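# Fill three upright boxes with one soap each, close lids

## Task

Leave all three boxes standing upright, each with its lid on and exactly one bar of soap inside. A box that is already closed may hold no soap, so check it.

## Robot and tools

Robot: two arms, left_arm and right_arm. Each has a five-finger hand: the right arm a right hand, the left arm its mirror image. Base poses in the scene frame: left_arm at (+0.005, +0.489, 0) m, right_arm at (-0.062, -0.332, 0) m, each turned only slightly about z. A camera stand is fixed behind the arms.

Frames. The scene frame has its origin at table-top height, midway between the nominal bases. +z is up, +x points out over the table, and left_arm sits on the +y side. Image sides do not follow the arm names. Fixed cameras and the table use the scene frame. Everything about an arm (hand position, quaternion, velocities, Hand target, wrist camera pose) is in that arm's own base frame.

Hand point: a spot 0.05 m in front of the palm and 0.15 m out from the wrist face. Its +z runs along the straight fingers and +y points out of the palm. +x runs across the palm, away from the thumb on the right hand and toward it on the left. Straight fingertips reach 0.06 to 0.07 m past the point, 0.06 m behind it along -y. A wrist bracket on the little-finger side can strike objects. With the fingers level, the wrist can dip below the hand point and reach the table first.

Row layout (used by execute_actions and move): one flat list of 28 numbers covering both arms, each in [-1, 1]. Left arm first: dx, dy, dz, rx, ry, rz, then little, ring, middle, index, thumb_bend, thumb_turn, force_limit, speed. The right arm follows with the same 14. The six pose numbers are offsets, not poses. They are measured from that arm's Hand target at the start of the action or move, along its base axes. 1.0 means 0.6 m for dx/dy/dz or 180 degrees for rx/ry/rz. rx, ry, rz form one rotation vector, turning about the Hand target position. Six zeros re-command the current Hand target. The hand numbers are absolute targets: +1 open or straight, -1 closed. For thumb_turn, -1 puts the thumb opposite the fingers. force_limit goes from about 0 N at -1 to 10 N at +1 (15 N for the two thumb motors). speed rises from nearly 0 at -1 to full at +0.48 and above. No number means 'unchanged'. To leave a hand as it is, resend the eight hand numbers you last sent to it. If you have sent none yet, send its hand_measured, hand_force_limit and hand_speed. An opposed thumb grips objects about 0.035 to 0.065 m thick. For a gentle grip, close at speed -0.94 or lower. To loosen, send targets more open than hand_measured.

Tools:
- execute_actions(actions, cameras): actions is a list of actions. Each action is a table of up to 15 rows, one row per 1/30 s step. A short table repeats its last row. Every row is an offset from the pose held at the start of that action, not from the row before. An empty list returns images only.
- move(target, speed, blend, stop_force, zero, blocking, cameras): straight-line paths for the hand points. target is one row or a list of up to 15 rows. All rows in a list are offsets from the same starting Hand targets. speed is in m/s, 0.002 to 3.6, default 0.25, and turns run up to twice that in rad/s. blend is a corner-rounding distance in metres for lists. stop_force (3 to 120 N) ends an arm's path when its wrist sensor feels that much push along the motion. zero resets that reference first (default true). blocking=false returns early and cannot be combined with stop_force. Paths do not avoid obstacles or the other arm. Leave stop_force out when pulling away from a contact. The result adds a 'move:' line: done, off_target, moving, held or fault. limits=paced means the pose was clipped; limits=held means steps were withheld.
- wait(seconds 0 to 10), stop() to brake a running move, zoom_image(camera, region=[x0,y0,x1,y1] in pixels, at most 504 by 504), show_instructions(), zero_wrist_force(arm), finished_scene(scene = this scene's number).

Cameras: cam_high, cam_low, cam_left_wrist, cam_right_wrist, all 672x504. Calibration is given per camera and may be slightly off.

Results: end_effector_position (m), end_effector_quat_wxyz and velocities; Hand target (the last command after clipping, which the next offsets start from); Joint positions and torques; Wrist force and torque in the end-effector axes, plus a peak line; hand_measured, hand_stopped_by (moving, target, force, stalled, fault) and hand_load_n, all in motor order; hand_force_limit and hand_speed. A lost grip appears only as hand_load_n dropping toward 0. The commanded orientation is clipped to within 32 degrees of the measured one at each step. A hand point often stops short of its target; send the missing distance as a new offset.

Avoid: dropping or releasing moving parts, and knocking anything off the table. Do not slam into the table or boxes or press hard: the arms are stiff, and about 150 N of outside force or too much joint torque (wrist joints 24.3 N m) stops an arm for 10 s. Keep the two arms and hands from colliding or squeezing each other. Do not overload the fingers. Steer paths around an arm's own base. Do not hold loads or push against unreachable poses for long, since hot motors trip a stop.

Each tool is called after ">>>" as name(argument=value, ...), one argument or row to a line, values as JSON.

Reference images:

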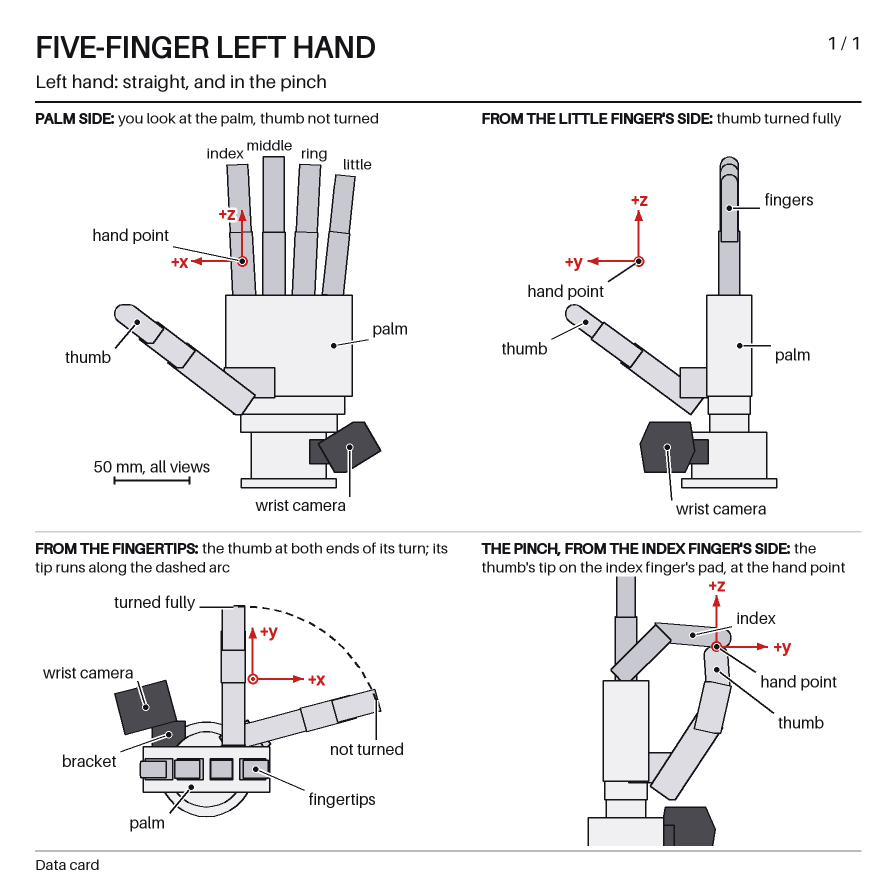

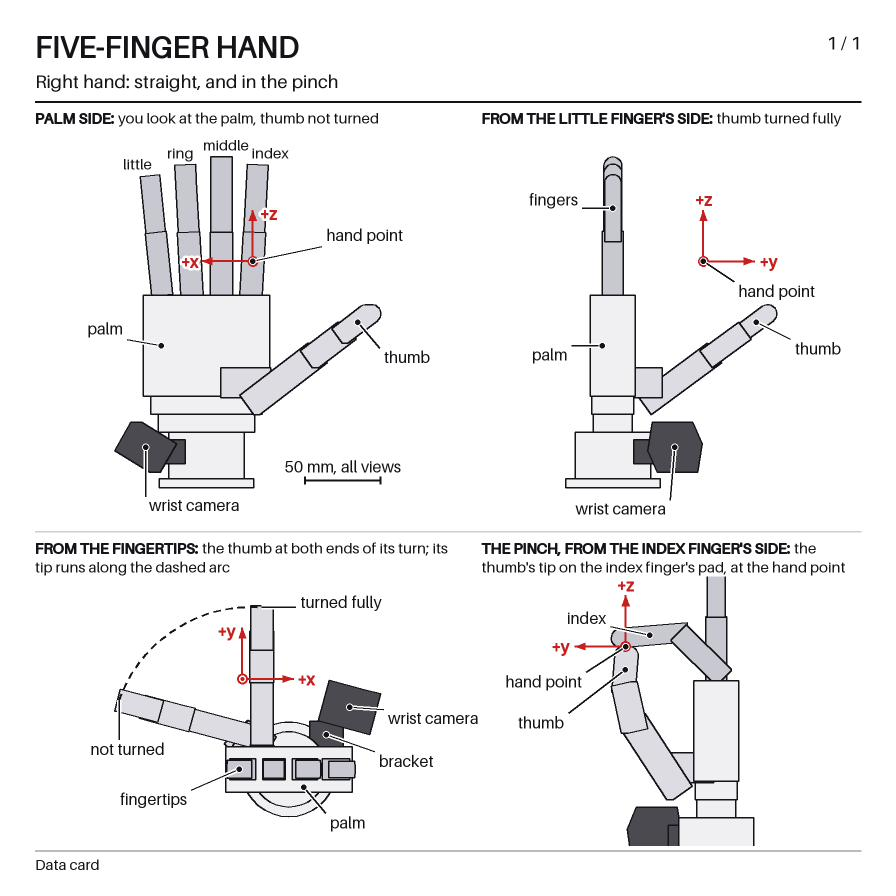

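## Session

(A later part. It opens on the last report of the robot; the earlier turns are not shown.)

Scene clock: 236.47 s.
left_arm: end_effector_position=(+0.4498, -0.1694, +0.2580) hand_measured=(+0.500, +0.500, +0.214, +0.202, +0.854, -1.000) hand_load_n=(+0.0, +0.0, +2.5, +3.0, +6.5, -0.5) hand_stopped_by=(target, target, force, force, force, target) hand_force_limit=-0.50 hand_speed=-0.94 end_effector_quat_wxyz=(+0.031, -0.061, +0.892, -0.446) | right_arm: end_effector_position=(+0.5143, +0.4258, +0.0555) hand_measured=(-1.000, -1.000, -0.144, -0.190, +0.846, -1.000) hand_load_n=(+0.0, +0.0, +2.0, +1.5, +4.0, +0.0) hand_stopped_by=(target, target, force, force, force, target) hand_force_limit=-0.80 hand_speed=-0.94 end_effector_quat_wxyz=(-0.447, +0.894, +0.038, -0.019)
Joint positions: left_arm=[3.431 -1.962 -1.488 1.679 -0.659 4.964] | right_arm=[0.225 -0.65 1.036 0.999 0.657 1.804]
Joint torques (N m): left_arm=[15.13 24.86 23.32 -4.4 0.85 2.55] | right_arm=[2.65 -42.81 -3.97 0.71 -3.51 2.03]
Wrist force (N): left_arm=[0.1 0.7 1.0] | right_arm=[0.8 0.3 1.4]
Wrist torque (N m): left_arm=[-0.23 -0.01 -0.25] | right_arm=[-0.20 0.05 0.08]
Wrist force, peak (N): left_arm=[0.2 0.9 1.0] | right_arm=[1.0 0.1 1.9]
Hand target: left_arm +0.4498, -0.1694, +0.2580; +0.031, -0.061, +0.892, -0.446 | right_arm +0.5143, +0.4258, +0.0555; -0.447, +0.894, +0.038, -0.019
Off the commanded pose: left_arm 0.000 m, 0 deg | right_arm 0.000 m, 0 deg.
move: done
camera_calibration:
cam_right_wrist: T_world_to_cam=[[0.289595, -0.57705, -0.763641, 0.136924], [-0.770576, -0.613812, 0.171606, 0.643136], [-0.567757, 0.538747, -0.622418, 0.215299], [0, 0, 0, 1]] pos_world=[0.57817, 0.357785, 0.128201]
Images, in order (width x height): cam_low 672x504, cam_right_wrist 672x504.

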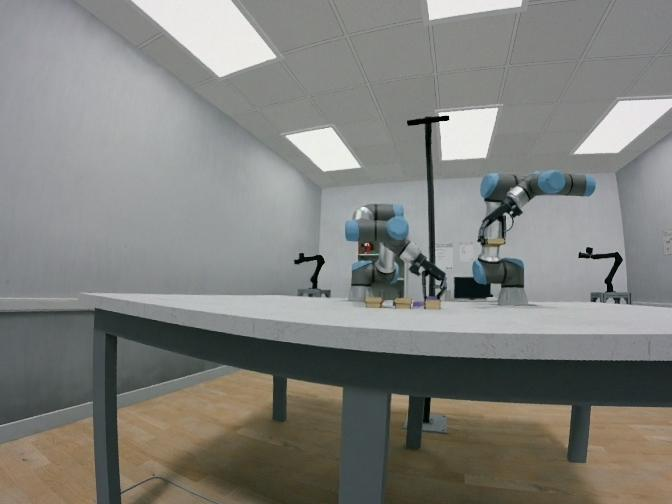

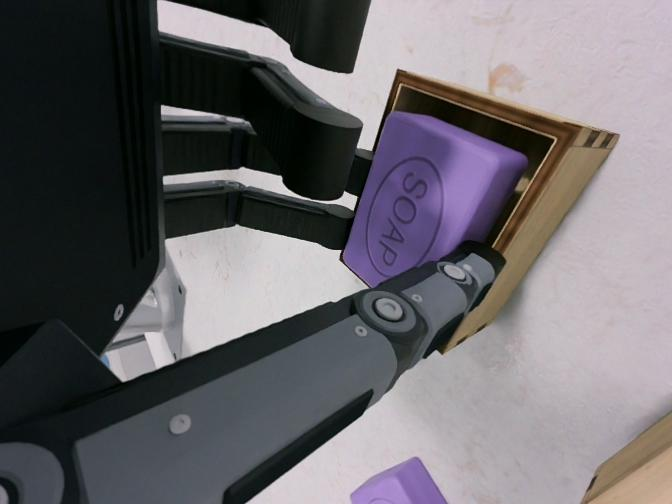

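>>> move(
  target=[
    [0,0,0,0,0,0,0.5,0.5,0.1,0.1,0.5,-1,-0.5,-0.94,0,0,0,0,0,0,-1,-1,-0.4,-0.4,1,-1,-0.8,-0.3],
    [0,0,0,0,0,0,0.5,0.5,0.1,0.1,0.5,-1,-0.5,-0.94,0,0,0.12,0,0,0,-1,-1,-0.4,-0.4,1,-1,-0.8,-0.3],
  ],
  speed=0.15,
  cameras=["cam_low","cam_right_wrist"],
)

>>> zoom_image(
  camera="cam_low",
  region=[410, 270, 450, 310],
)

>>> zoom_image(
  camera="cam_right_wrist",
  region=[400, 80, 672, 320],
)

Scene clock: 252.93 s.
left_arm: end_effector_position=(+0.4498, -0.1694, +0.2580) hand_measured=(+0.500, +0.500, +0.214, +0.202, +0.854, -1.000) hand_load_n=(+0.0, +0.0, +2.5, +3.5, +6.5, +0.0) hand_stopped_by=(target, target, force, force, force, target) hand_force_limit=-0.50 hand_speed=-0.94 end_effector_quat_wxyz=(+0.031, -0.061, +0.892, -0.446) | right_arm: end_effector_position=(+0.5143, +0.4258, +0.1274) hand_measured=(-1.000, -1.000, -0.144, -0.190, +1.000, -1.000) hand_load_n=(+0.0, +0.0, +0.0, +0.0, +0.0, +0.0) hand_stopped_by=(target, target, force, force, target, target) hand_force_limit=-0.80 hand_speed=-0.30 end_effector_quat_wxyz=(-0.447, +0.894, +0.038, -0.019) end_effector_velocity=(+0.000, +0.000, +0.001) end_effector_angular_velocity=(-0.001, +0.002, +0.000)
Joint positions: left_arm=[3.431 -1.962 -1.488 1.679 -0.659 4.964] | right_arm=[0.225 -0.713 0.961 1.136 0.657 1.804]
Joint velocities: left_arm=[within noise] | right_arm=[0 0 -0.002 0.005 0 0]
Joint torques (N m): left_arm=[14.97 25.04 22.39 -4.28 1.59 2.53] | right_arm=[-5.57 -62.22 -27.54 3.77 -1.51 -2.91]
Wrist force (N): left_arm=[-0.1 0.8 0.8] | right_arm=[0.9 -0.5 1.1]
Wrist torque (N m): left_arm=[-0.20 0.00 -0.26] | right_arm=[-0.28 0.02 0.05]
Wrist force, peak (N): left_arm=[0.1 0.9 1.0] | right_arm=[1.0 0.6 1.7]
Hand target: left_arm +0.4498, -0.1694, +0.2580; +0.031, -0.061, +0.892, -0.446 | right_arm +0.5143, +0.4258, +0.1275; -0.447, +0.894, +0.038, -0.019
Off the commanded pose: left_arm 0.000 m, 0 deg | right_arm 0.000 m, 0 deg.
move: done
camera_calibration:
cam_right_wrist: T_world_to_cam=[[0.289655, -0.576927, -0.763711, 0.191823], [-0.770527, -0.613899, 0.171515, 0.63088], [-0.567793, 0.53878, -0.622357, 0.259994], [0, 0, 0, 1]] pos_world=[0.57817, 0.357885, 0.200101]
Images, in order (width x height): cam_low 672x504, cam_right_wrist 672x504.

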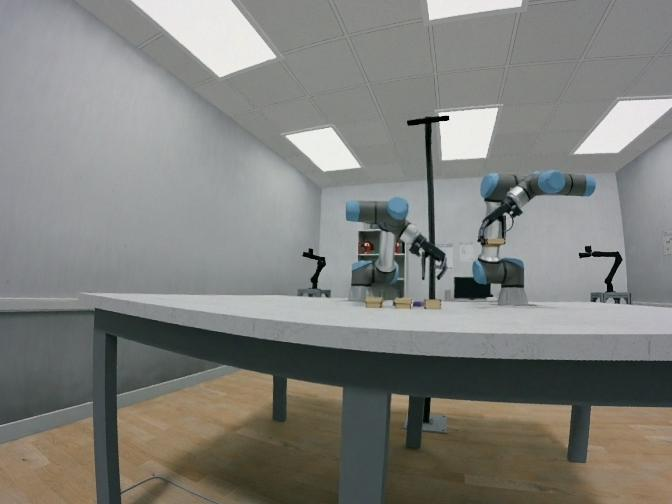

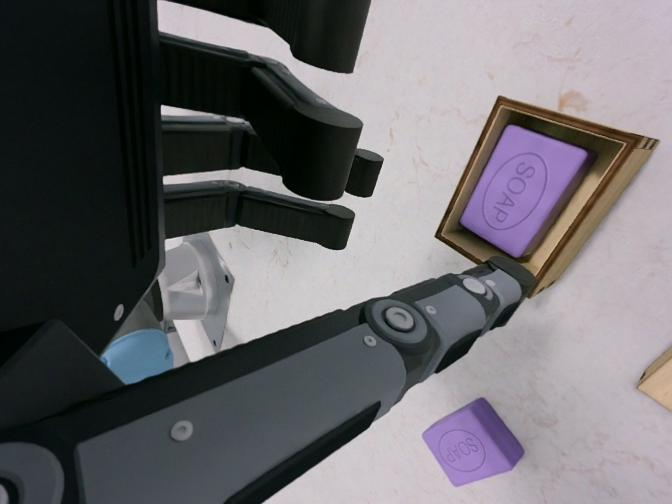

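Scaled by 12.600 from the camera's 672x504 image, which has a finer 960x720 frame.

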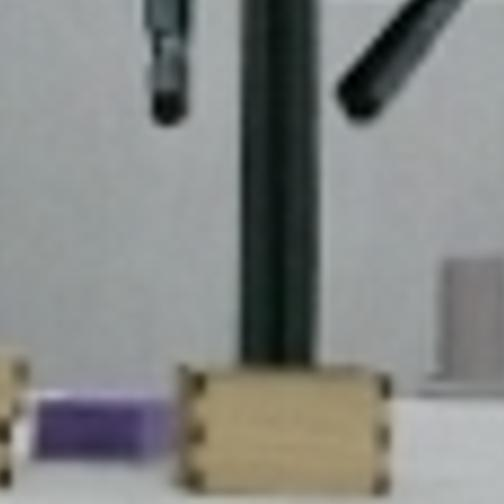

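Scaled by 1.853 from the camera's 672x504 image, which has a finer 960x720 frame.

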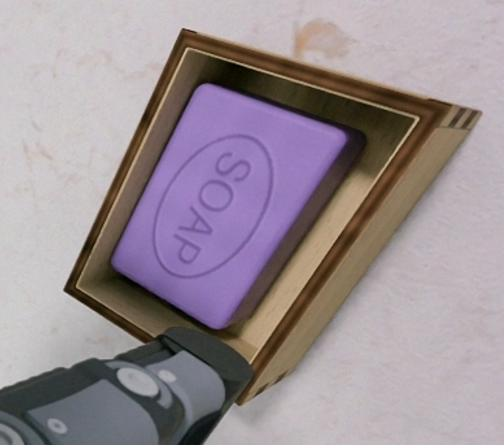

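>>> move(
  target=[
    [0,0,0,0,0,0,0.5,0.5,0.1,0.1,0.5,-1,-0.5,-0.94,-0.2668,-0.2518,-0.02,0,0,-0.0267,-1,-1,-0.4,-0.4,1,-1,-0.8,-0.3],
    [0,-0.38,-0.2,0,0,0,0.5,0.5,0.1,0.1,0.5,-1,-0.5,-0.94,-0.2668,-0.2518,-0.0458,0,0,-0.0267,-1,-1,0.16,0.16,1,-1,-0.6,0],
    [0,-0.38,-0.3133,0,0,0,0.5,0.5,0.1,0.1,0.5,-1,-0.5,-0.94,-0.2668,-0.2518,-0.0458,0,0,-0.0267,-1,-1,0.16,0.16,1,-1,-0.6,0],
  ],
  speed=[0.2,0.2,0.1],
  cameras=["cam_low","cam_left_wrist","cam_right_wrist"],
)

>>> zoom_image(
  camera="cam_low",
  region=[410, 270, 450, 310],
)

>>> zoom_image(
  camera="cam_left_wrist",
  region=[80, 120, 240, 280],
)

>>> zoom_image(
  camera="cam_right_wrist",
  region=[350, 50, 650, 300],
)

Scene clock: 283.80 s.
left_arm: end_effector_position=(+0.4498, -0.3974, +0.0702) hand_measured=(+0.500, +0.500, +0.214, +0.202, +0.854, -1.000) hand_load_n=(+0.0, +0.0, +2.5, +3.0, +6.5, -0.5) hand_stopped_by=(target, target, force, force, force, target) hand_force_limit=-0.50 hand_speed=-0.94 end_effector_quat_wxyz=(+0.031, -0.061, +0.892, -0.446) | right_arm: end_effector_position=(+0.3542, +0.2747, +0.1000) hand_measured=(-1.000, -1.000, +0.160, +0.160, +1.000, -1.000) hand_load_n=(+0.0, +0.0, +0.0, +0.0, +0.0, +0.0) hand_stopped_by=(target, target, target, target, target, target) hand_force_limit=-0.60 hand_speed=0.00 end_effector_quat_wxyz=(-0.447, +0.894, +0.000, +0.000)
Joint positions: left_arm=[2.938 -2.194 -1.479 2.521 -0.716 4.18] | right_arm=[-0.059 -1.132 1.846 0.936 0.646 1.472]
Joint torques (N m): left_arm=[6.67 29.68 5.75 0.02 0.91 -2.6] | right_arm=[-0.85 -22.96 -4.8 3.23 -0.38 2.11]
Wrist force (N): left_arm=[0.5 0.9 0.3] | right_arm=[0.8 -0.4 1.1]
Wrist torque (N m): left_arm=[-0.09 -0.14 -0.14] | right_arm=[-0.28 0.04 0.05]
Wrist force, peak (N): left_arm=[0.8 0.7 1.3] | right_arm=[1.5 -0.8 1.5]
Hand target: left_arm +0.4498, -0.3974, +0.0701; +0.031, -0.061, +0.892, -0.446 | right_arm +0.3542, +0.2747, +0.1000; -0.447, +0.894, +0.000, +0.000
Off the commanded pose: left_arm 0.000 m, 0 deg | right_arm 0.000 m, 0 deg.
move: done
camera_calibration:
cam_left_wrist: T_world_to_cam=[[-0.220553, -0.573361, 0.789059, -0.18783], [-0.892424, 0.445091, 0.0739761, 0.578508], [-0.393618, -0.68786, -0.609847, 0.0660879], [0, 0, 0, 1]] pos_world=[0.500862, -0.319724, 0.145717]
cam_right_wrist: T_world_to_cam=[[0.240181, -0.599257, -0.763678, 0.15374], [-0.819292, -0.547088, 0.171627, 0.418394], [-0.520647, 0.584454, -0.622367, 0.204222], [0, 0, 0, 1]] pos_world=[0.412189, 0.201669, 0.172701]
Images, in order (width x height): cam_low 672x504, cam_left_wrist 672x504, cam_right_wrist 672x504.

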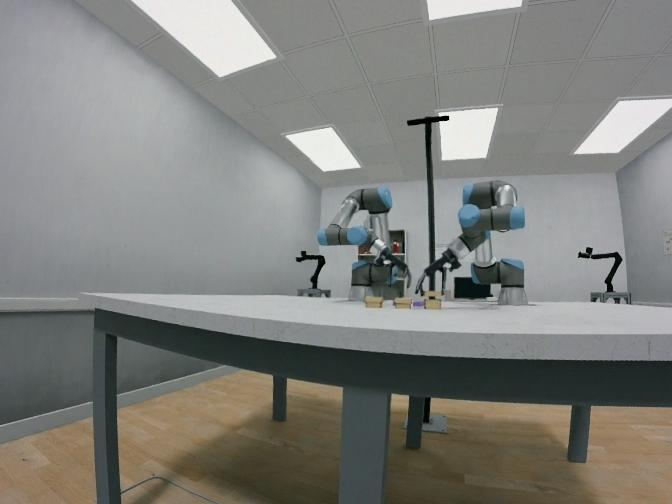

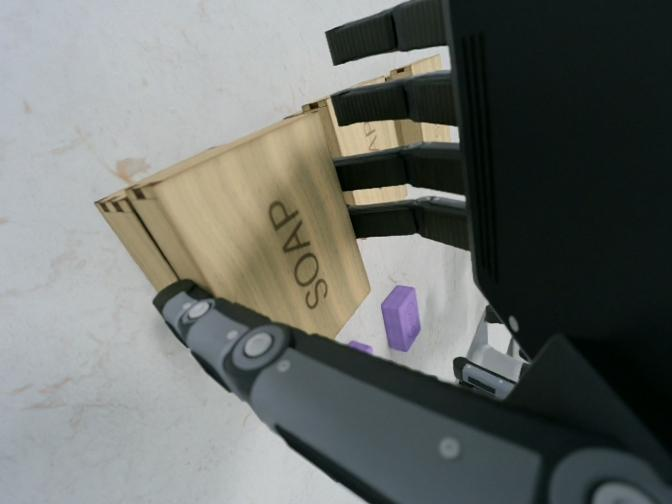

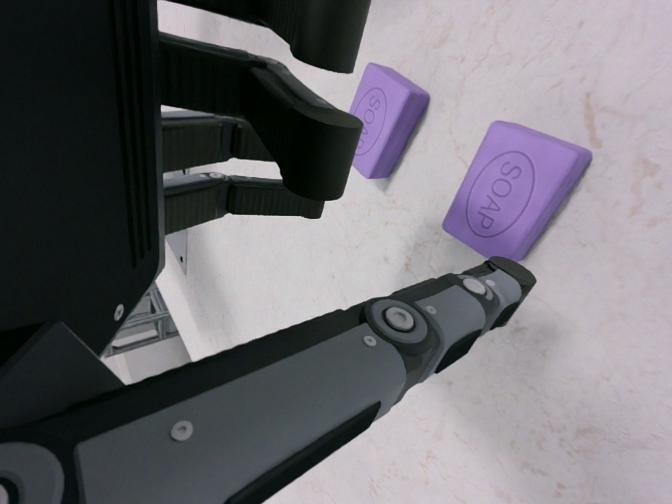

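Scaled by 12.600 from the camera's 672x504 image, which has a finer 960x720 frame.

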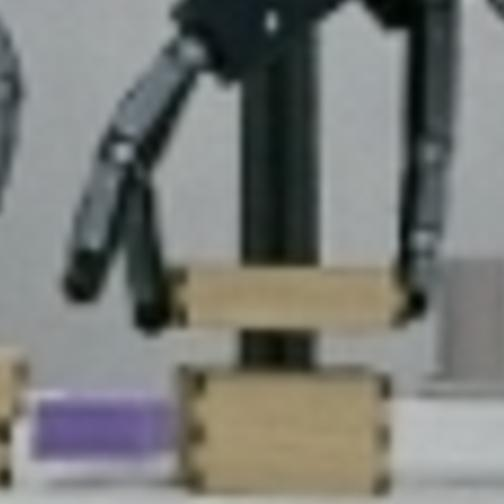

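Scaled by 3.150 from the camera's 672x504 image, which has a finer 960x720 frame.

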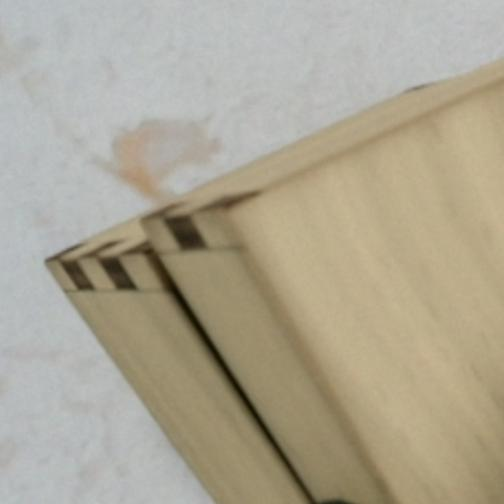

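Scaled by 1.680 from the camera's 672x504 image, which has a finer 960x720 frame.

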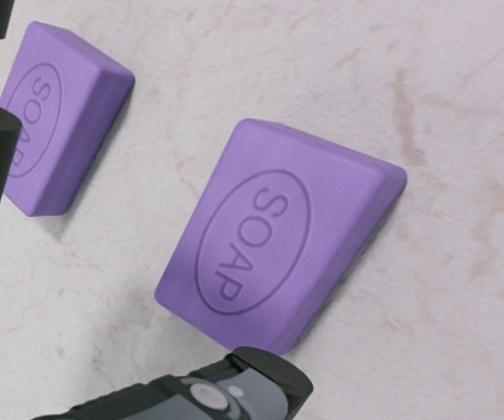

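>>> move(
  target=[
    [0,0.0013,-0.047,0,0,0.004,0.5,0.5,0.1,0.1,0.5,-1,-0.5,-0.94,0.0013,0.006,-0.1183,0,0,-0.0044,-1,-1,0.16,0.16,1,-1,-0.6,0],
  ],
  speed=0.04,
  stop_force=3.5,
  cameras=["cam_low","cam_right_wrist"],
)

>>> zoom_image(
  camera="cam_low",
  region=[410, 270, 450, 310],
)

Scene clock: 318.03 s.
left_arm: end_effector_position=(+0.4498, -0.3966, +0.0419) hand_measured=(+0.500, +0.500, +0.214, +0.202, +0.854, -1.000) hand_load_n=(+0.0, +0.0, +2.5, +3.0, +6.0, -0.5) hand_stopped_by=(target, target, force, force, force, target) hand_force_limit=-0.50 hand_speed=-0.94 end_effector_quat_wxyz=(+0.033, -0.067, +0.892, -0.446) | right_arm: end_effector_position=(+0.3550, +0.2783, +0.0291) hand_measured=(-1.000, -1.000, +0.160, +0.160, +1.000, -1.000) hand_load_n=(+0.5, +0.0, +0.0, +0.0, +0.0, +0.0) hand_stopped_by=(target, target, target, target, target, target) hand_force_limit=-0.60 hand_speed=0.00 end_effector_quat_wxyz=(-0.447, +0.894, -0.006, +0.003)
Joint positions: left_arm=[2.939 -2.222 -1.511 2.593 -0.721 4.163] | right_arm=[-0.051 -1.013 1.887 0.747 0.644 1.509]
Joint torques (N m): left_arm=[15.08 29.96 4.8 -0.32 -0.43 -2.6] | right_arm=[9.07 -24.89 2.37 1.06 -3.58 2.16]
Wrist force (N): left_arm=[0.7 -1.9 -2.2] | right_arm=[0.8 -0.5 1.2]
Wrist torque (N m): left_arm=[-0.20 -0.20 -0.10] | right_arm=[-0.30 0.02 -0.04]
Wrist force, peak (N): left_arm=[0.7 -2.2 -2.3] | right_arm=[0.9 -0.6 1.4]
Hand target: left_arm +0.4498, -0.3966, +0.0419; +0.033, -0.067, +0.892, -0.446 | right_arm +0.3550, +0.2783, +0.0291; -0.447, +0.894, -0.006, +0.003
Off the commanded pose: left_arm 0.000 m, 0 deg | right_arm 0.000 m, 0 deg.
move: contact (left_arm)
camera_calibration:
cam_right_wrist: T_world_to_cam=[[0.23196, -0.602556, -0.763624, 0.105388], [-0.826772, -0.535729, 0.171588, 0.432602], [-0.512487, 0.591541, -0.622444, 0.153514], [0, 0, 0, 1]] pos_world=[0.411891, 0.20445, 0.101801]
Images, in order (width x height): cam_low 672x504, cam_right_wrist 672x504.

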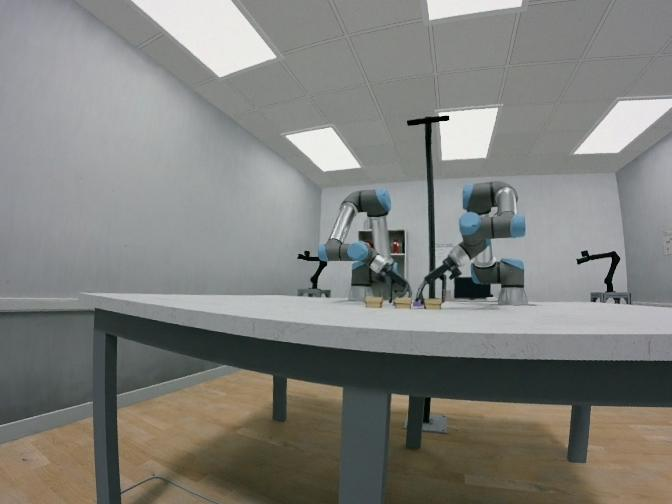

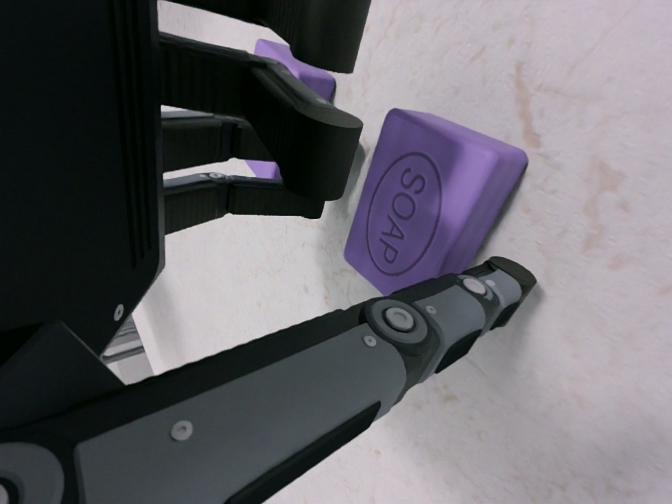

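Scaled by 12.600 from the camera's 672x504 image, which has a finer 960x720 frame.

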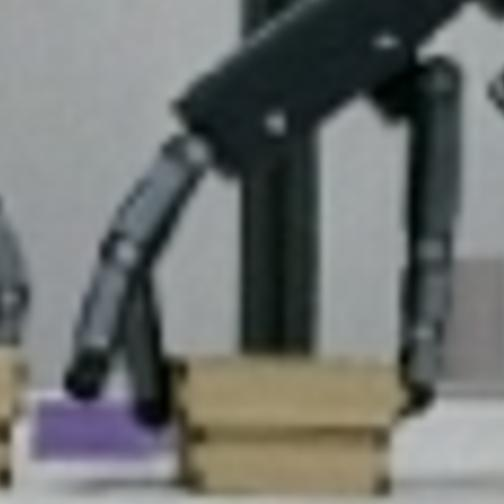

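>>> move(
  target=[
    [0,0,0,0,0,0,0.5,0.5,0.5,0.5,1,-1,-0.5,-0.5,0,0,0,0,0,0,-1,-1,-0.4,0.16,0.6,-1,-0.6,-0.94],
  ],
  speed=0.05,
)

>>> move(
  target=[
    [0,0,0.002,0,0,0,0.5,0.5,0.5,0.5,1,-1,-0.5,-0.5,0,0,0,0,0,0,-1,-1,-0.4,-0.4,0.6,-1,-0.8,-0.94],
    [0,0,0.1,0,0,0,0.5,0.5,0.5,0.5,1,-1,-0.5,-0.5,0,0,0.1,0,0,0,-1,-1,-0.4,-0.4,0.6,-1,-0.8,-0.94],
    [0.0197,-0.1673,0.1,0,0,-0.0194,0.5,0.5,0.5,0.5,1,-1,-0.5,-0.5,-0.08,-0.12,0.12,0,0,0,-1,-1,-0.4,-0.4,0.6,-1,-0.8,-0.94],
    [0.0197,-0.1673,0.0563,0,0,-0.0194,0.5,0.5,0.5,0.5,1,-1,-0.5,-0.5,-0.08,-0.12,0.12,0,0,0,-1,-1,-0.4,-0.4,0.6,-1,-0.8,-0.94],
  ],
  speed=0.12,
  cameras=["cam_low","cam_left_wrist","cam_high"],
)

>>> zoom_image(
  camera="cam_left_wrist",
  region=[40, 80, 440, 400],
)

>>> zoom_image(
  camera="cam_low",
  region=[350, 260, 470, 320],
)

Scene clock: 352.27 s.
left_arm: end_effector_position=(+0.4498, -0.3966, +0.0419) hand_measured=(+0.500, +0.500, +0.500, +0.500, +1.000, -1.000) hand_load_n=(+0.0, +0.5, +0.0, -0.5, +0.0, +0.0) hand_stopped_by=(target, target, target, target, target, target) hand_force_limit=-0.50 hand_speed=-0.50 end_effector_quat_wxyz=(+0.033, -0.067, +0.892, -0.446) | right_arm: end_effector_position=(+0.3550, +0.2783, +0.0291) hand_measured=(-1.000, -1.000, -0.144, +0.160, +0.846, -1.000) hand_load_n=(+0.0, +0.0, +3.0, +0.0, +3.0, +0.5) hand_stopped_by=(target, target, force, target, force, target) hand_force_limit=-0.60 hand_speed=-0.94 end_effector_quat_wxyz=(-0.447, +0.894, -0.006, +0.003)
Joint positions: left_arm=[2.939 -2.222 -1.511 2.593 -0.721 4.163] | right_arm=[-0.051 -1.013 1.887 0.747 0.644 1.509]
Joint torques (N m): left_arm=[12.92 40.42 13.06 -1.87 0.35 -2.04] | right_arm=[8.92 -24.65 1.45 0.96 -3.26 2.04]
Wrist force (N): left_arm=[0.5 0.7 0.4] | right_arm=[0.9 -1.0 1.0]
Wrist torque (N m): left_arm=[-0.12 -0.13 -0.14] | right_arm=[-0.32 0.03 -0.05]
Wrist force, peak (N): left_arm=[0.6 -2.1 -2.5] | right_arm=[1.0 -0.3 1.6]
Hand target: left_arm +0.4498, -0.3966, +0.0419; +0.033, -0.067, +0.892, -0.446 | right_arm +0.3550, +0.2783, +0.0291; -0.447, +0.894, -0.006, +0.003
Off the commanded pose: left_arm 0.000 m, 0 deg | right_arm 0.000 m, 0 deg.
move: done

Scene clock: 357.50 s.
left_arm: end_effector_position=(+0.4616, -0.4970, +0.0758) hand_measured=(+0.500, +0.500, +0.500, +0.500, +1.000, -1.000) hand_load_n=(+0.0, +0.0, +0.0, +0.0, +0.0, +0.0) hand_stopped_by=(target, target, target, target, target, target) hand_force_limit=-0.50 hand_speed=-0.50 end_effector_quat_wxyz=(+0.020, -0.039, +0.894, -0.447) | right_arm: end_effector_position=(+0.3070, +0.2063, +0.1011) hand_measured=(-1.000, -1.000, -0.144, -0.190, +0.846, -1.000) hand_load_n=(+0.5, +0.0, +2.0, +1.0, +4.0, +0.0) hand_stopped_by=(target, target, force, force, force, target) hand_force_limit=-0.80 hand_speed=-0.94 end_effector_quat_wxyz=(-0.447, +0.894, -0.006, +0.003)
Joint positions: left_arm=[2.767 -2.318 -1.215 2.498 -0.773 4.019] | right_arm=[-0.281 -1.219 2.071 1.057 0.689 1.143]
Joint torques (N m): left_arm=[-14.31 35.57 5.68 0.16 -0.5 -2.42] | right_arm=[-5.54 -37.57 1.64 4.14 1.21 -2.88]
Wrist force (N): left_arm=[0.2 0.3 0.4] | right_arm=[0.8 -0.2 1.5]
Wrist torque (N m): left_arm=[-0.19 -0.01 -0.11] | right_arm=[-0.29 0.02 0.05]
Wrist force, peak (N): left_arm=[0.5 1.1 0.6] | right_arm=[0.7 0.5 2.1]
Hand target: left_arm +0.4616, -0.4970, +0.0757; +0.020, -0.039, +0.894, -0.447 | right_arm +0.3070, +0.2063, +0.1011; -0.447, +0.894, -0.006, +0.003
Off the commanded pose: left_arm 0.000 m, 0 deg | right_arm 0.000 m, 0 deg.
move: done
camera_calibration:
cam_left_wrist: T_world_to_cam=[[-0.2481, -0.561991, 0.789058, -0.228386], [-0.869834, 0.487777, 0.0739113, 0.643824], [-0.426422, -0.668012, -0.609856, 0.0306517], [0, 0, 0, 1]] pos_world=[0.516428, -0.421918, 0.151317]
Images, in order (width x height): cam_high 672x504, cam_low 672x504, cam_left_wrist 672x504.

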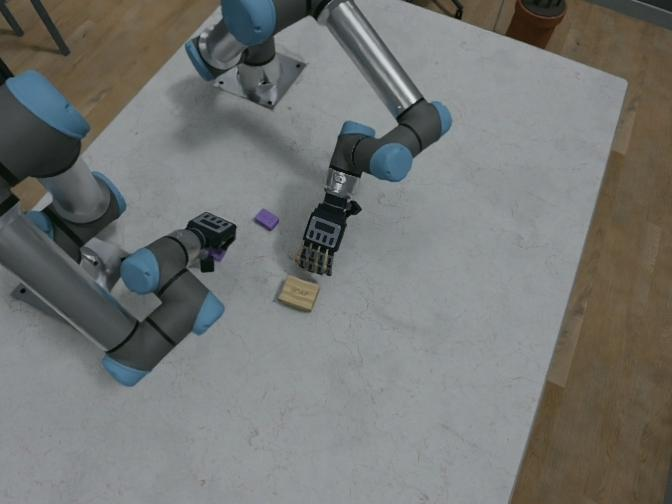

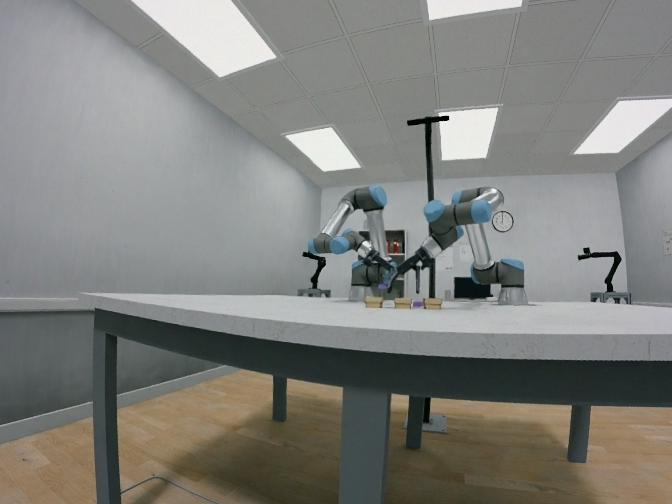

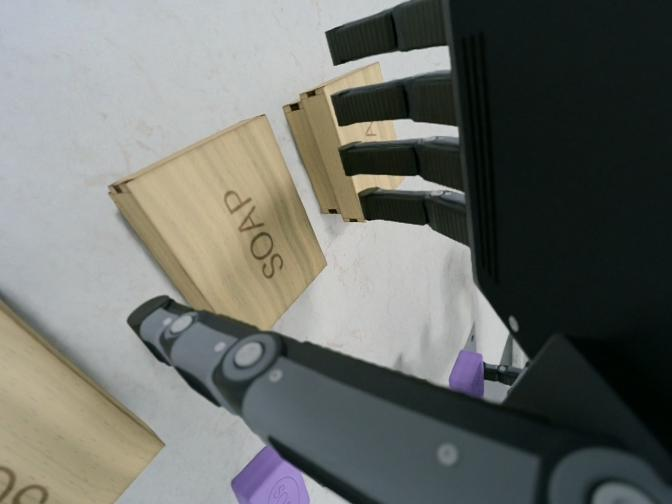

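Scaled by 1.260 from the camera's 672x504 image, which has a finer 960x720 frame.

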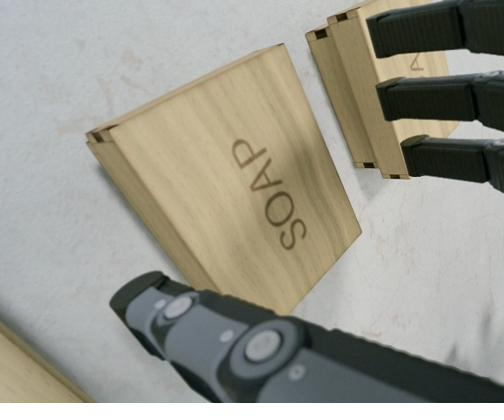

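Scaled by 4.200 from the camera's 672x504 image, which has a finer 960x720 frame.

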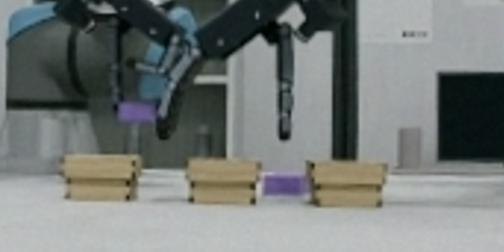

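>>> move(
  target=[
    [0.0028,-0.0072,-0.0562,0,0,0.0083,0.5,0.5,0.5,0.5,1,-1,-0.5,-0.5,0,0,0,0,0,0,-1,-1,-0.4,-0.4,0.6,-1,-0.8,-0.94],
    [0.0028,-0.0072,-0.0562,0,0,0.0083,0.5,0.5,0.1,0.1,0.5,-1,-0.55,-0.94,0,0,0,0,0,0,-1,-1,-0.4,-0.4,0.6,-1,-0.8,-0.94],
  ],
  speed=0.06,
  cameras=["cam_low"],
)

>>> zoom_image(
  camera="cam_low",
  region=[360, 270, 440, 310],
)

>>> move(
  target=[
    [0,0,0.06,0,0,0,0.5,0.5,0.1,0.1,0.5,-1,-0.55,-0.94,0,0,0,0,0,0,-1,-1,-0.4,-0.4,0.6,-1,-0.8,-0.94],
  ],
  speed=0.06,
  cameras=["cam_low","cam_left_wrist"],
)

>>> zoom_image(
  camera="cam_low",
  region=[385, 270, 425, 310],
)

>>> zoom_image(
  camera="cam_left_wrist",
  region=[80, 120, 240, 280],
)

Scene clock: 385.60 s.
left_arm: end_effector_position=(+0.4633, -0.5013, +0.0419) hand_measured=(+0.500, +0.500, +0.214, +0.208, +0.854, -1.000) hand_load_n=(+0.0, +0.0, +2.5, +3.0, +6.0, -0.5) hand_stopped_by=(target, target, force, force, force, target) hand_force_limit=-0.55 hand_speed=-0.94 end_effector_quat_wxyz=(+0.026, -0.051, +0.893, -0.447) | right_arm: end_effector_position=(+0.3070, +0.2063, +0.1011) hand_measured=(-1.000, -1.000, -0.144, -0.190, +0.846, -1.000) hand_load_n=(+0.0, +0.0, +2.0, +1.0, +4.0, +0.0) hand_stopped_by=(target, target, force, force, force, target) hand_force_limit=-0.80 hand_speed=-0.94 end_effector_quat_wxyz=(-0.447, +0.894, -0.006, +0.003)
Joint positions: left_arm=[2.759 -2.346 -1.25 2.592 -0.791 3.978] | right_arm=[-0.281 -1.219 2.071 1.057 0.689 1.143]
Joint torques (N m): left_arm=[-13.17 36.02 6.45 0.12 -0.39 -2.72] | right_arm=[-5.25 -37.57 1.73 4.16 1.22 -2.96]
Wrist force (N): left_arm=[0.6 0.0 0.5] | right_arm=[0.7 -0.4 1.5]
Wrist torque (N m): left_arm=[-0.19 -0.05 -0.08] | right_arm=[-0.31 0.05 0.04]
Wrist force, peak (N): left_arm=[0.4 0.8 0.4] | right_arm=[1.1 -0.4 1.8]
Hand target: left_arm +0.4633, -0.5013, +0.0419; +0.026, -0.051, +0.893, -0.447 | right_arm +0.3070, +0.2063, +0.1011; -0.447, +0.894, -0.006, +0.003
Off the commanded pose: left_arm 0.000 m, 0 deg | right_arm 0.000 m, 0 deg.
move: done
Images, in order (width x height): cam_low 672x504.

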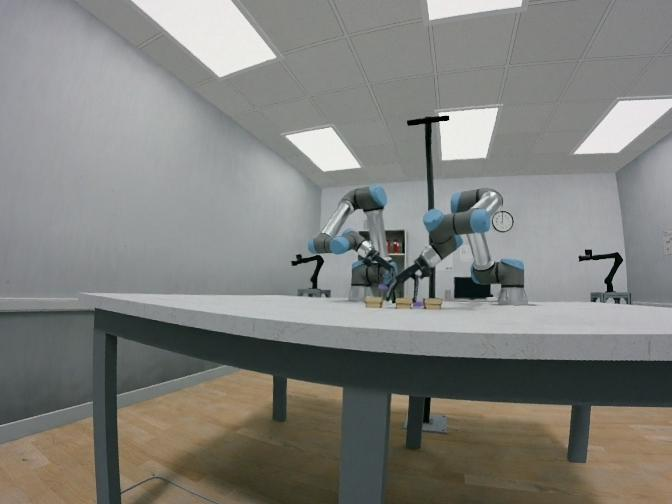

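Scaled by 6.300 from the camera's 672x504 image, which has a finer 960x720 frame.

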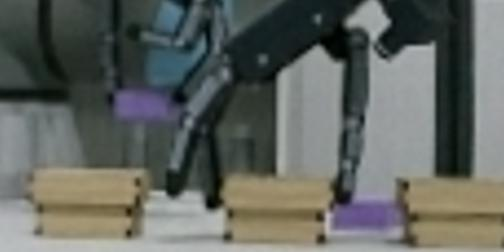

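Scene clock: 386.67 s.
left_arm: end_effector_position=(+0.4633, -0.5013, +0.0779) hand_measured=(+0.500, +0.500, +0.214, +0.208, +0.854, -1.000) hand_load_n=(+0.0, +0.0, +2.5, +3.5, +6.0, -0.5) hand_stopped_by=(target, target, force, force, force, target) hand_force_limit=-0.55 hand_speed=-0.94 end_effector_quat_wxyz=(+0.026, -0.051, +0.893, -0.447) | right_arm: end_effector_position=(+0.3070, +0.2063, +0.1011) hand_measured=(-1.000, -1.000, -0.144, -0.190, +0.846, -1.000) hand_load_n=(+0.0, +0.0, +2.0, +1.0, +4.0, +0.0) hand_stopped_by=(target, target, force, force, force, target) hand_force_limit=-0.80 hand_speed=-0.94 end_effector_quat_wxyz=(-0.447, +0.894, -0.006, +0.003)
Joint positions: left_arm=[2.759 -2.31 -1.216 2.521 -0.791 3.978] | right_arm=[-0.281 -1.219 2.071 1.057 0.689 1.143]
Joint torques (N m): left_arm=[-9.29 56.51 24.94 -3.03 0.1 2.24] | right_arm=[-5.04 -36.27 1.35 4.22 1.23 -3.01]
Wrist force (N): left_arm=[0.1 0.8 0.4] | right_arm=[0.6 -0.1 1.8]
Wrist torque (N m): left_arm=[-0.12 -0.01 -0.12] | right_arm=[-0.30 0.05 0.05]
Wrist force, peak (N): left_arm=[0.4 1.1 1.1] | right_arm=[0.7 -0.3 2.1]
Hand target: left_arm +0.4633, -0.5013, +0.0779; +0.026, -0.051, +0.893, -0.447 | right_arm +0.3070, +0.2063, +0.1011; -0.447, +0.894, -0.006, +0.003
Off the commanded pose: left_arm 0.000 m, 0 deg | right_arm 0.000 m, 0 deg.
move: done
camera_calibration:
cam_left_wrist: T_world_to_cam=[[-0.233244, -0.568326, 0.789052, -0.24211], [-0.88228, 0.464868, 0.0740255, 0.641464], [-0.408875, -0.678899, -0.60985, 0.0161742], [0, 0, 0, 1]] pos_world=[0.516094, -0.424813, 0.153417]
Images, in order (width x height): cam_low 672x504, cam_left_wrist 672x504.

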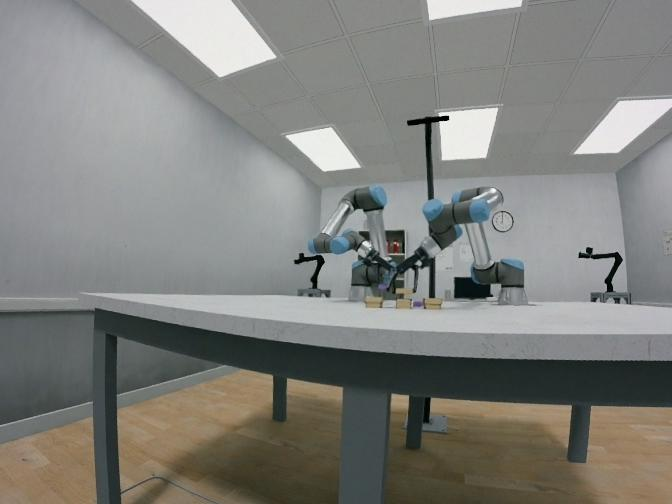

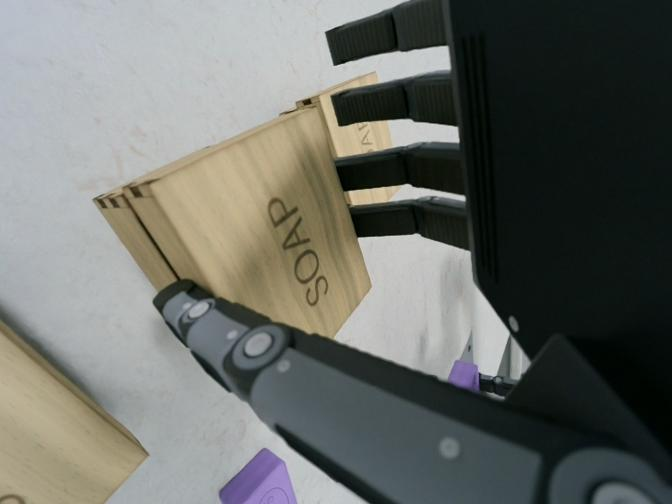

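Scaled by 12.600 from the camera's 672x504 image, which has a finer 960x720 frame.

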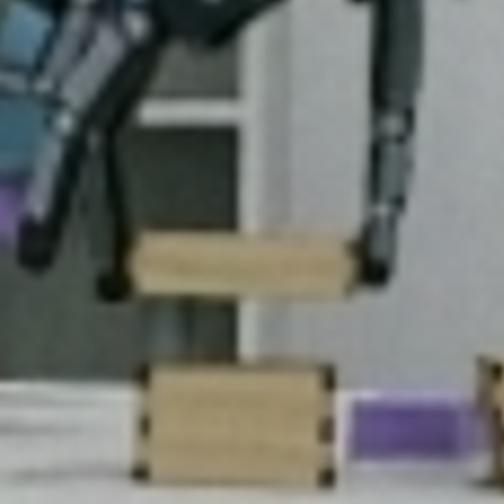

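Scaled by 3.150 from the camera's 672x504 image, which has a finer 960x720 frame.

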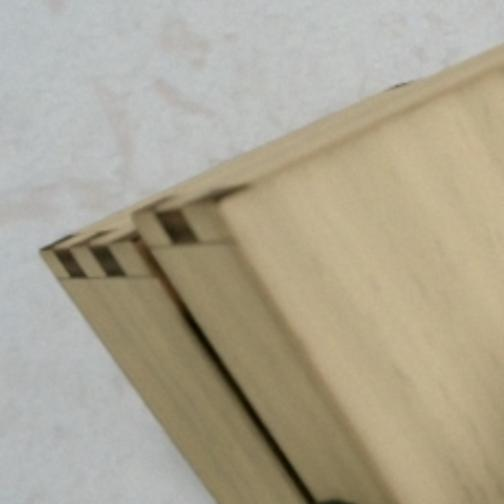

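>>> move(
  target=[
    [0,0,0.08,0,0,0,0.5,0.5,0.1,0.1,0.5,-1,-0.55,-0.94,0,0,0.0315,0,0,0,-1,-1,-0.4,-0.4,0.6,-1,-0.8,-0.94],
    [0,0.3855,0.3,0,0,0,0.5,0.5,0.1,0.1,0.5,-1,-0.55,-0.94,0.2583,0.1912,0.0315,0,0,0.0239,-1,-1,-0.4,-0.4,0.6,-1,-0.8,-0.94],
  ],
  blend=[0.03,0],
  speed=0.15,
  cameras=["all"],
)

>>> zoom_image(
  camera="cam_high",
  region=[240, 160, 400, 320],
)

>>> zoom_image(
  camera="cam_right_wrist",
  region=[200, 100, 440, 280],
)

Scene clock: 435.03 s.
left_arm: end_effector_position=(+0.4633, -0.2701, +0.2579) hand_measured=(+0.500, +0.500, +0.214, +0.208, +0.854, -1.000) hand_load_n=(+0.0, +0.0, +2.0, +3.5, +6.0, -0.5) hand_stopped_by=(target, target, force, force, force, target) hand_force_limit=-0.55 hand_speed=-0.94 end_effector_quat_wxyz=(+0.026, -0.051, +0.893, -0.447) | right_arm: end_effector_position=(+0.4619, +0.3210, +0.1200) hand_measured=(-1.000, -1.000, -0.144, -0.190, +0.846, -1.000) hand_load_n=(+0.0, +0.0, +2.0, +1.0, +4.0, +0.0) hand_stopped_by=(target, target, force, force, force, target) hand_force_limit=-0.80 hand_speed=-0.94 end_effector_quat_wxyz=(-0.447, +0.894, +0.027, -0.014)
Joint positions: left_arm=[3.205 -2.018 -1.336 1.852 -0.645 4.627] | right_arm=[0.051 -0.908 1.386 1.106 0.644 1.554]
Joint torques (N m): left_arm=[15.96 46.85 7.01 -4.29 3.11 2.55] | right_arm=[8.73 -34.34 -28.95 3.98 1.18 2.22]
Wrist force (N): left_arm=[0.1 1.0 1.0] | right_arm=[0.3 -0.4 1.6]
Wrist torque (N m): left_arm=[-0.18 -0.07 -0.27] | right_arm=[-0.32 0.10 -0.08]
Wrist force, peak (N): left_arm=[0.2 1.4 0.9] | right_arm=[1.1 -0.5 2.1]
Hand target: left_arm +0.4633, -0.2700, +0.2579; +0.026, -0.051, +0.893, -0.447 | right_arm +0.4620, +0.3210, +0.1200; -0.447, +0.894, +0.027, -0.014
Off the commanded pose: left_arm 0.000 m, 0 deg | right_arm 0.000 m, 0 deg.
move: done; blend cut to 0.024 m at target 1
camera_calibration:
cam_left_wrist: T_world_to_cam=[[-0.233272, -0.568332, 0.789039, -0.252725], [-0.882311, 0.46482, 0.073955, 0.520692], [-0.408792, -0.678927, -0.609875, 0.282869], [0, 0, 0, 1]] pos_world=[0.516093, -0.193612, 0.333417]
cam_right_wrist: T_world_to_cam=[[0.276459, -0.583462, -0.763638, 0.148985], [-0.784286, -0.596197, 0.171593, 0.528092], [-0.555397, 0.551472, -0.622425, 0.272398], [0, 0, 0, 1]] pos_world=[0.524276, 0.251554, 0.192701]

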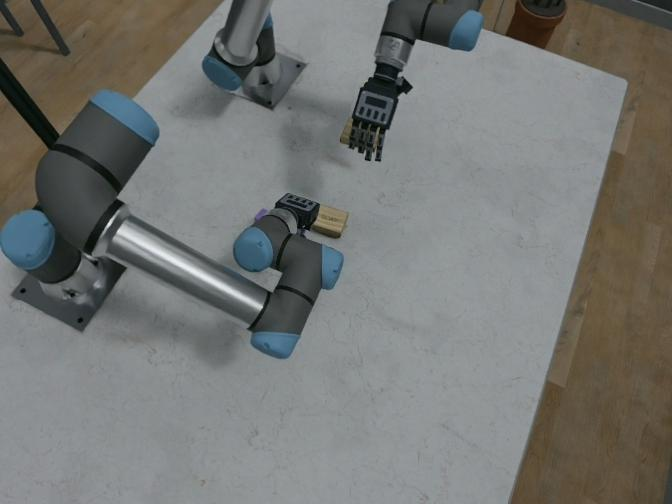

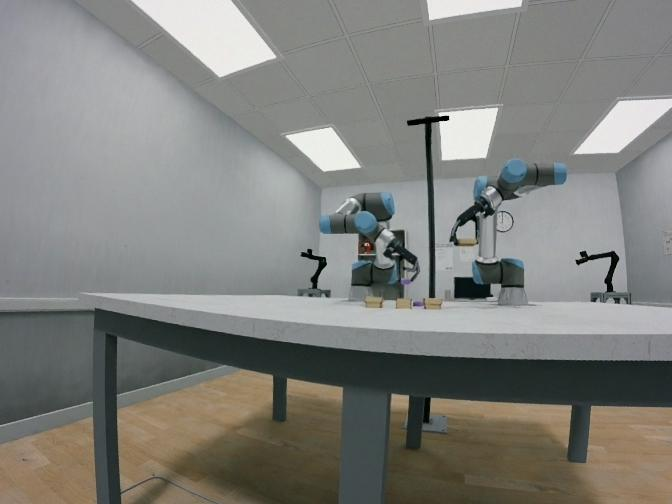

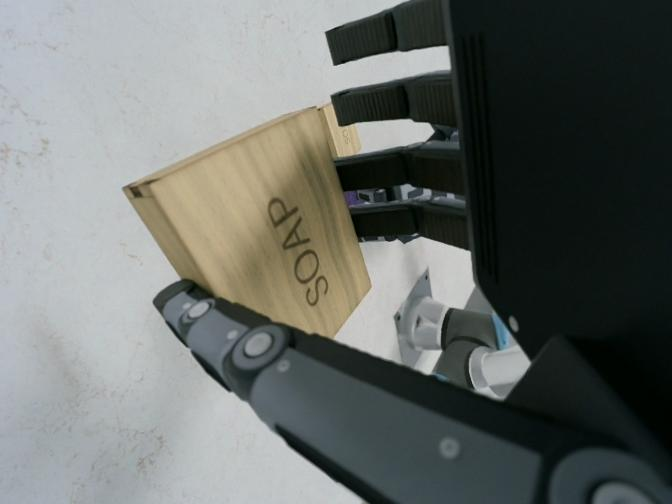

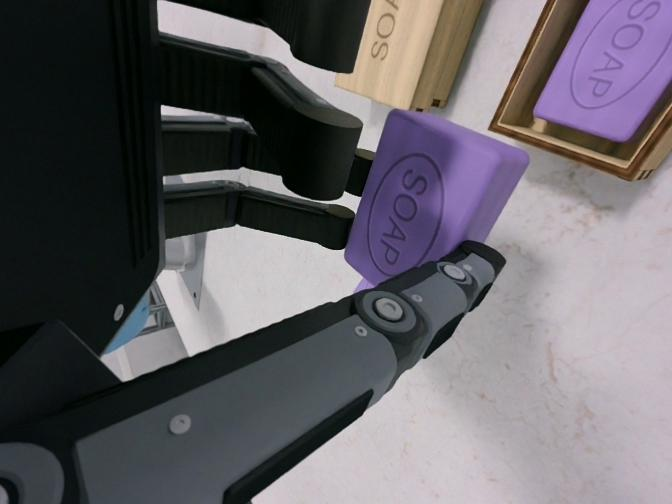

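Scaled by 3.150 from the camera's 672x504 image, which has a finer 960x720 frame.

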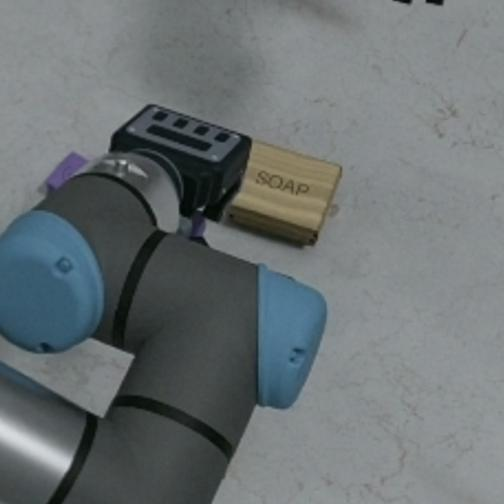

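Scaled by 2.100 from the camera's 672x504 image, which has a finer 960x720 frame.

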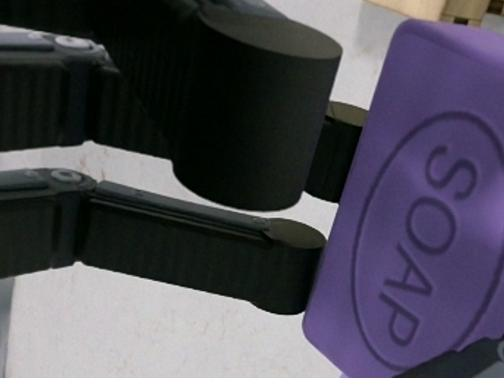

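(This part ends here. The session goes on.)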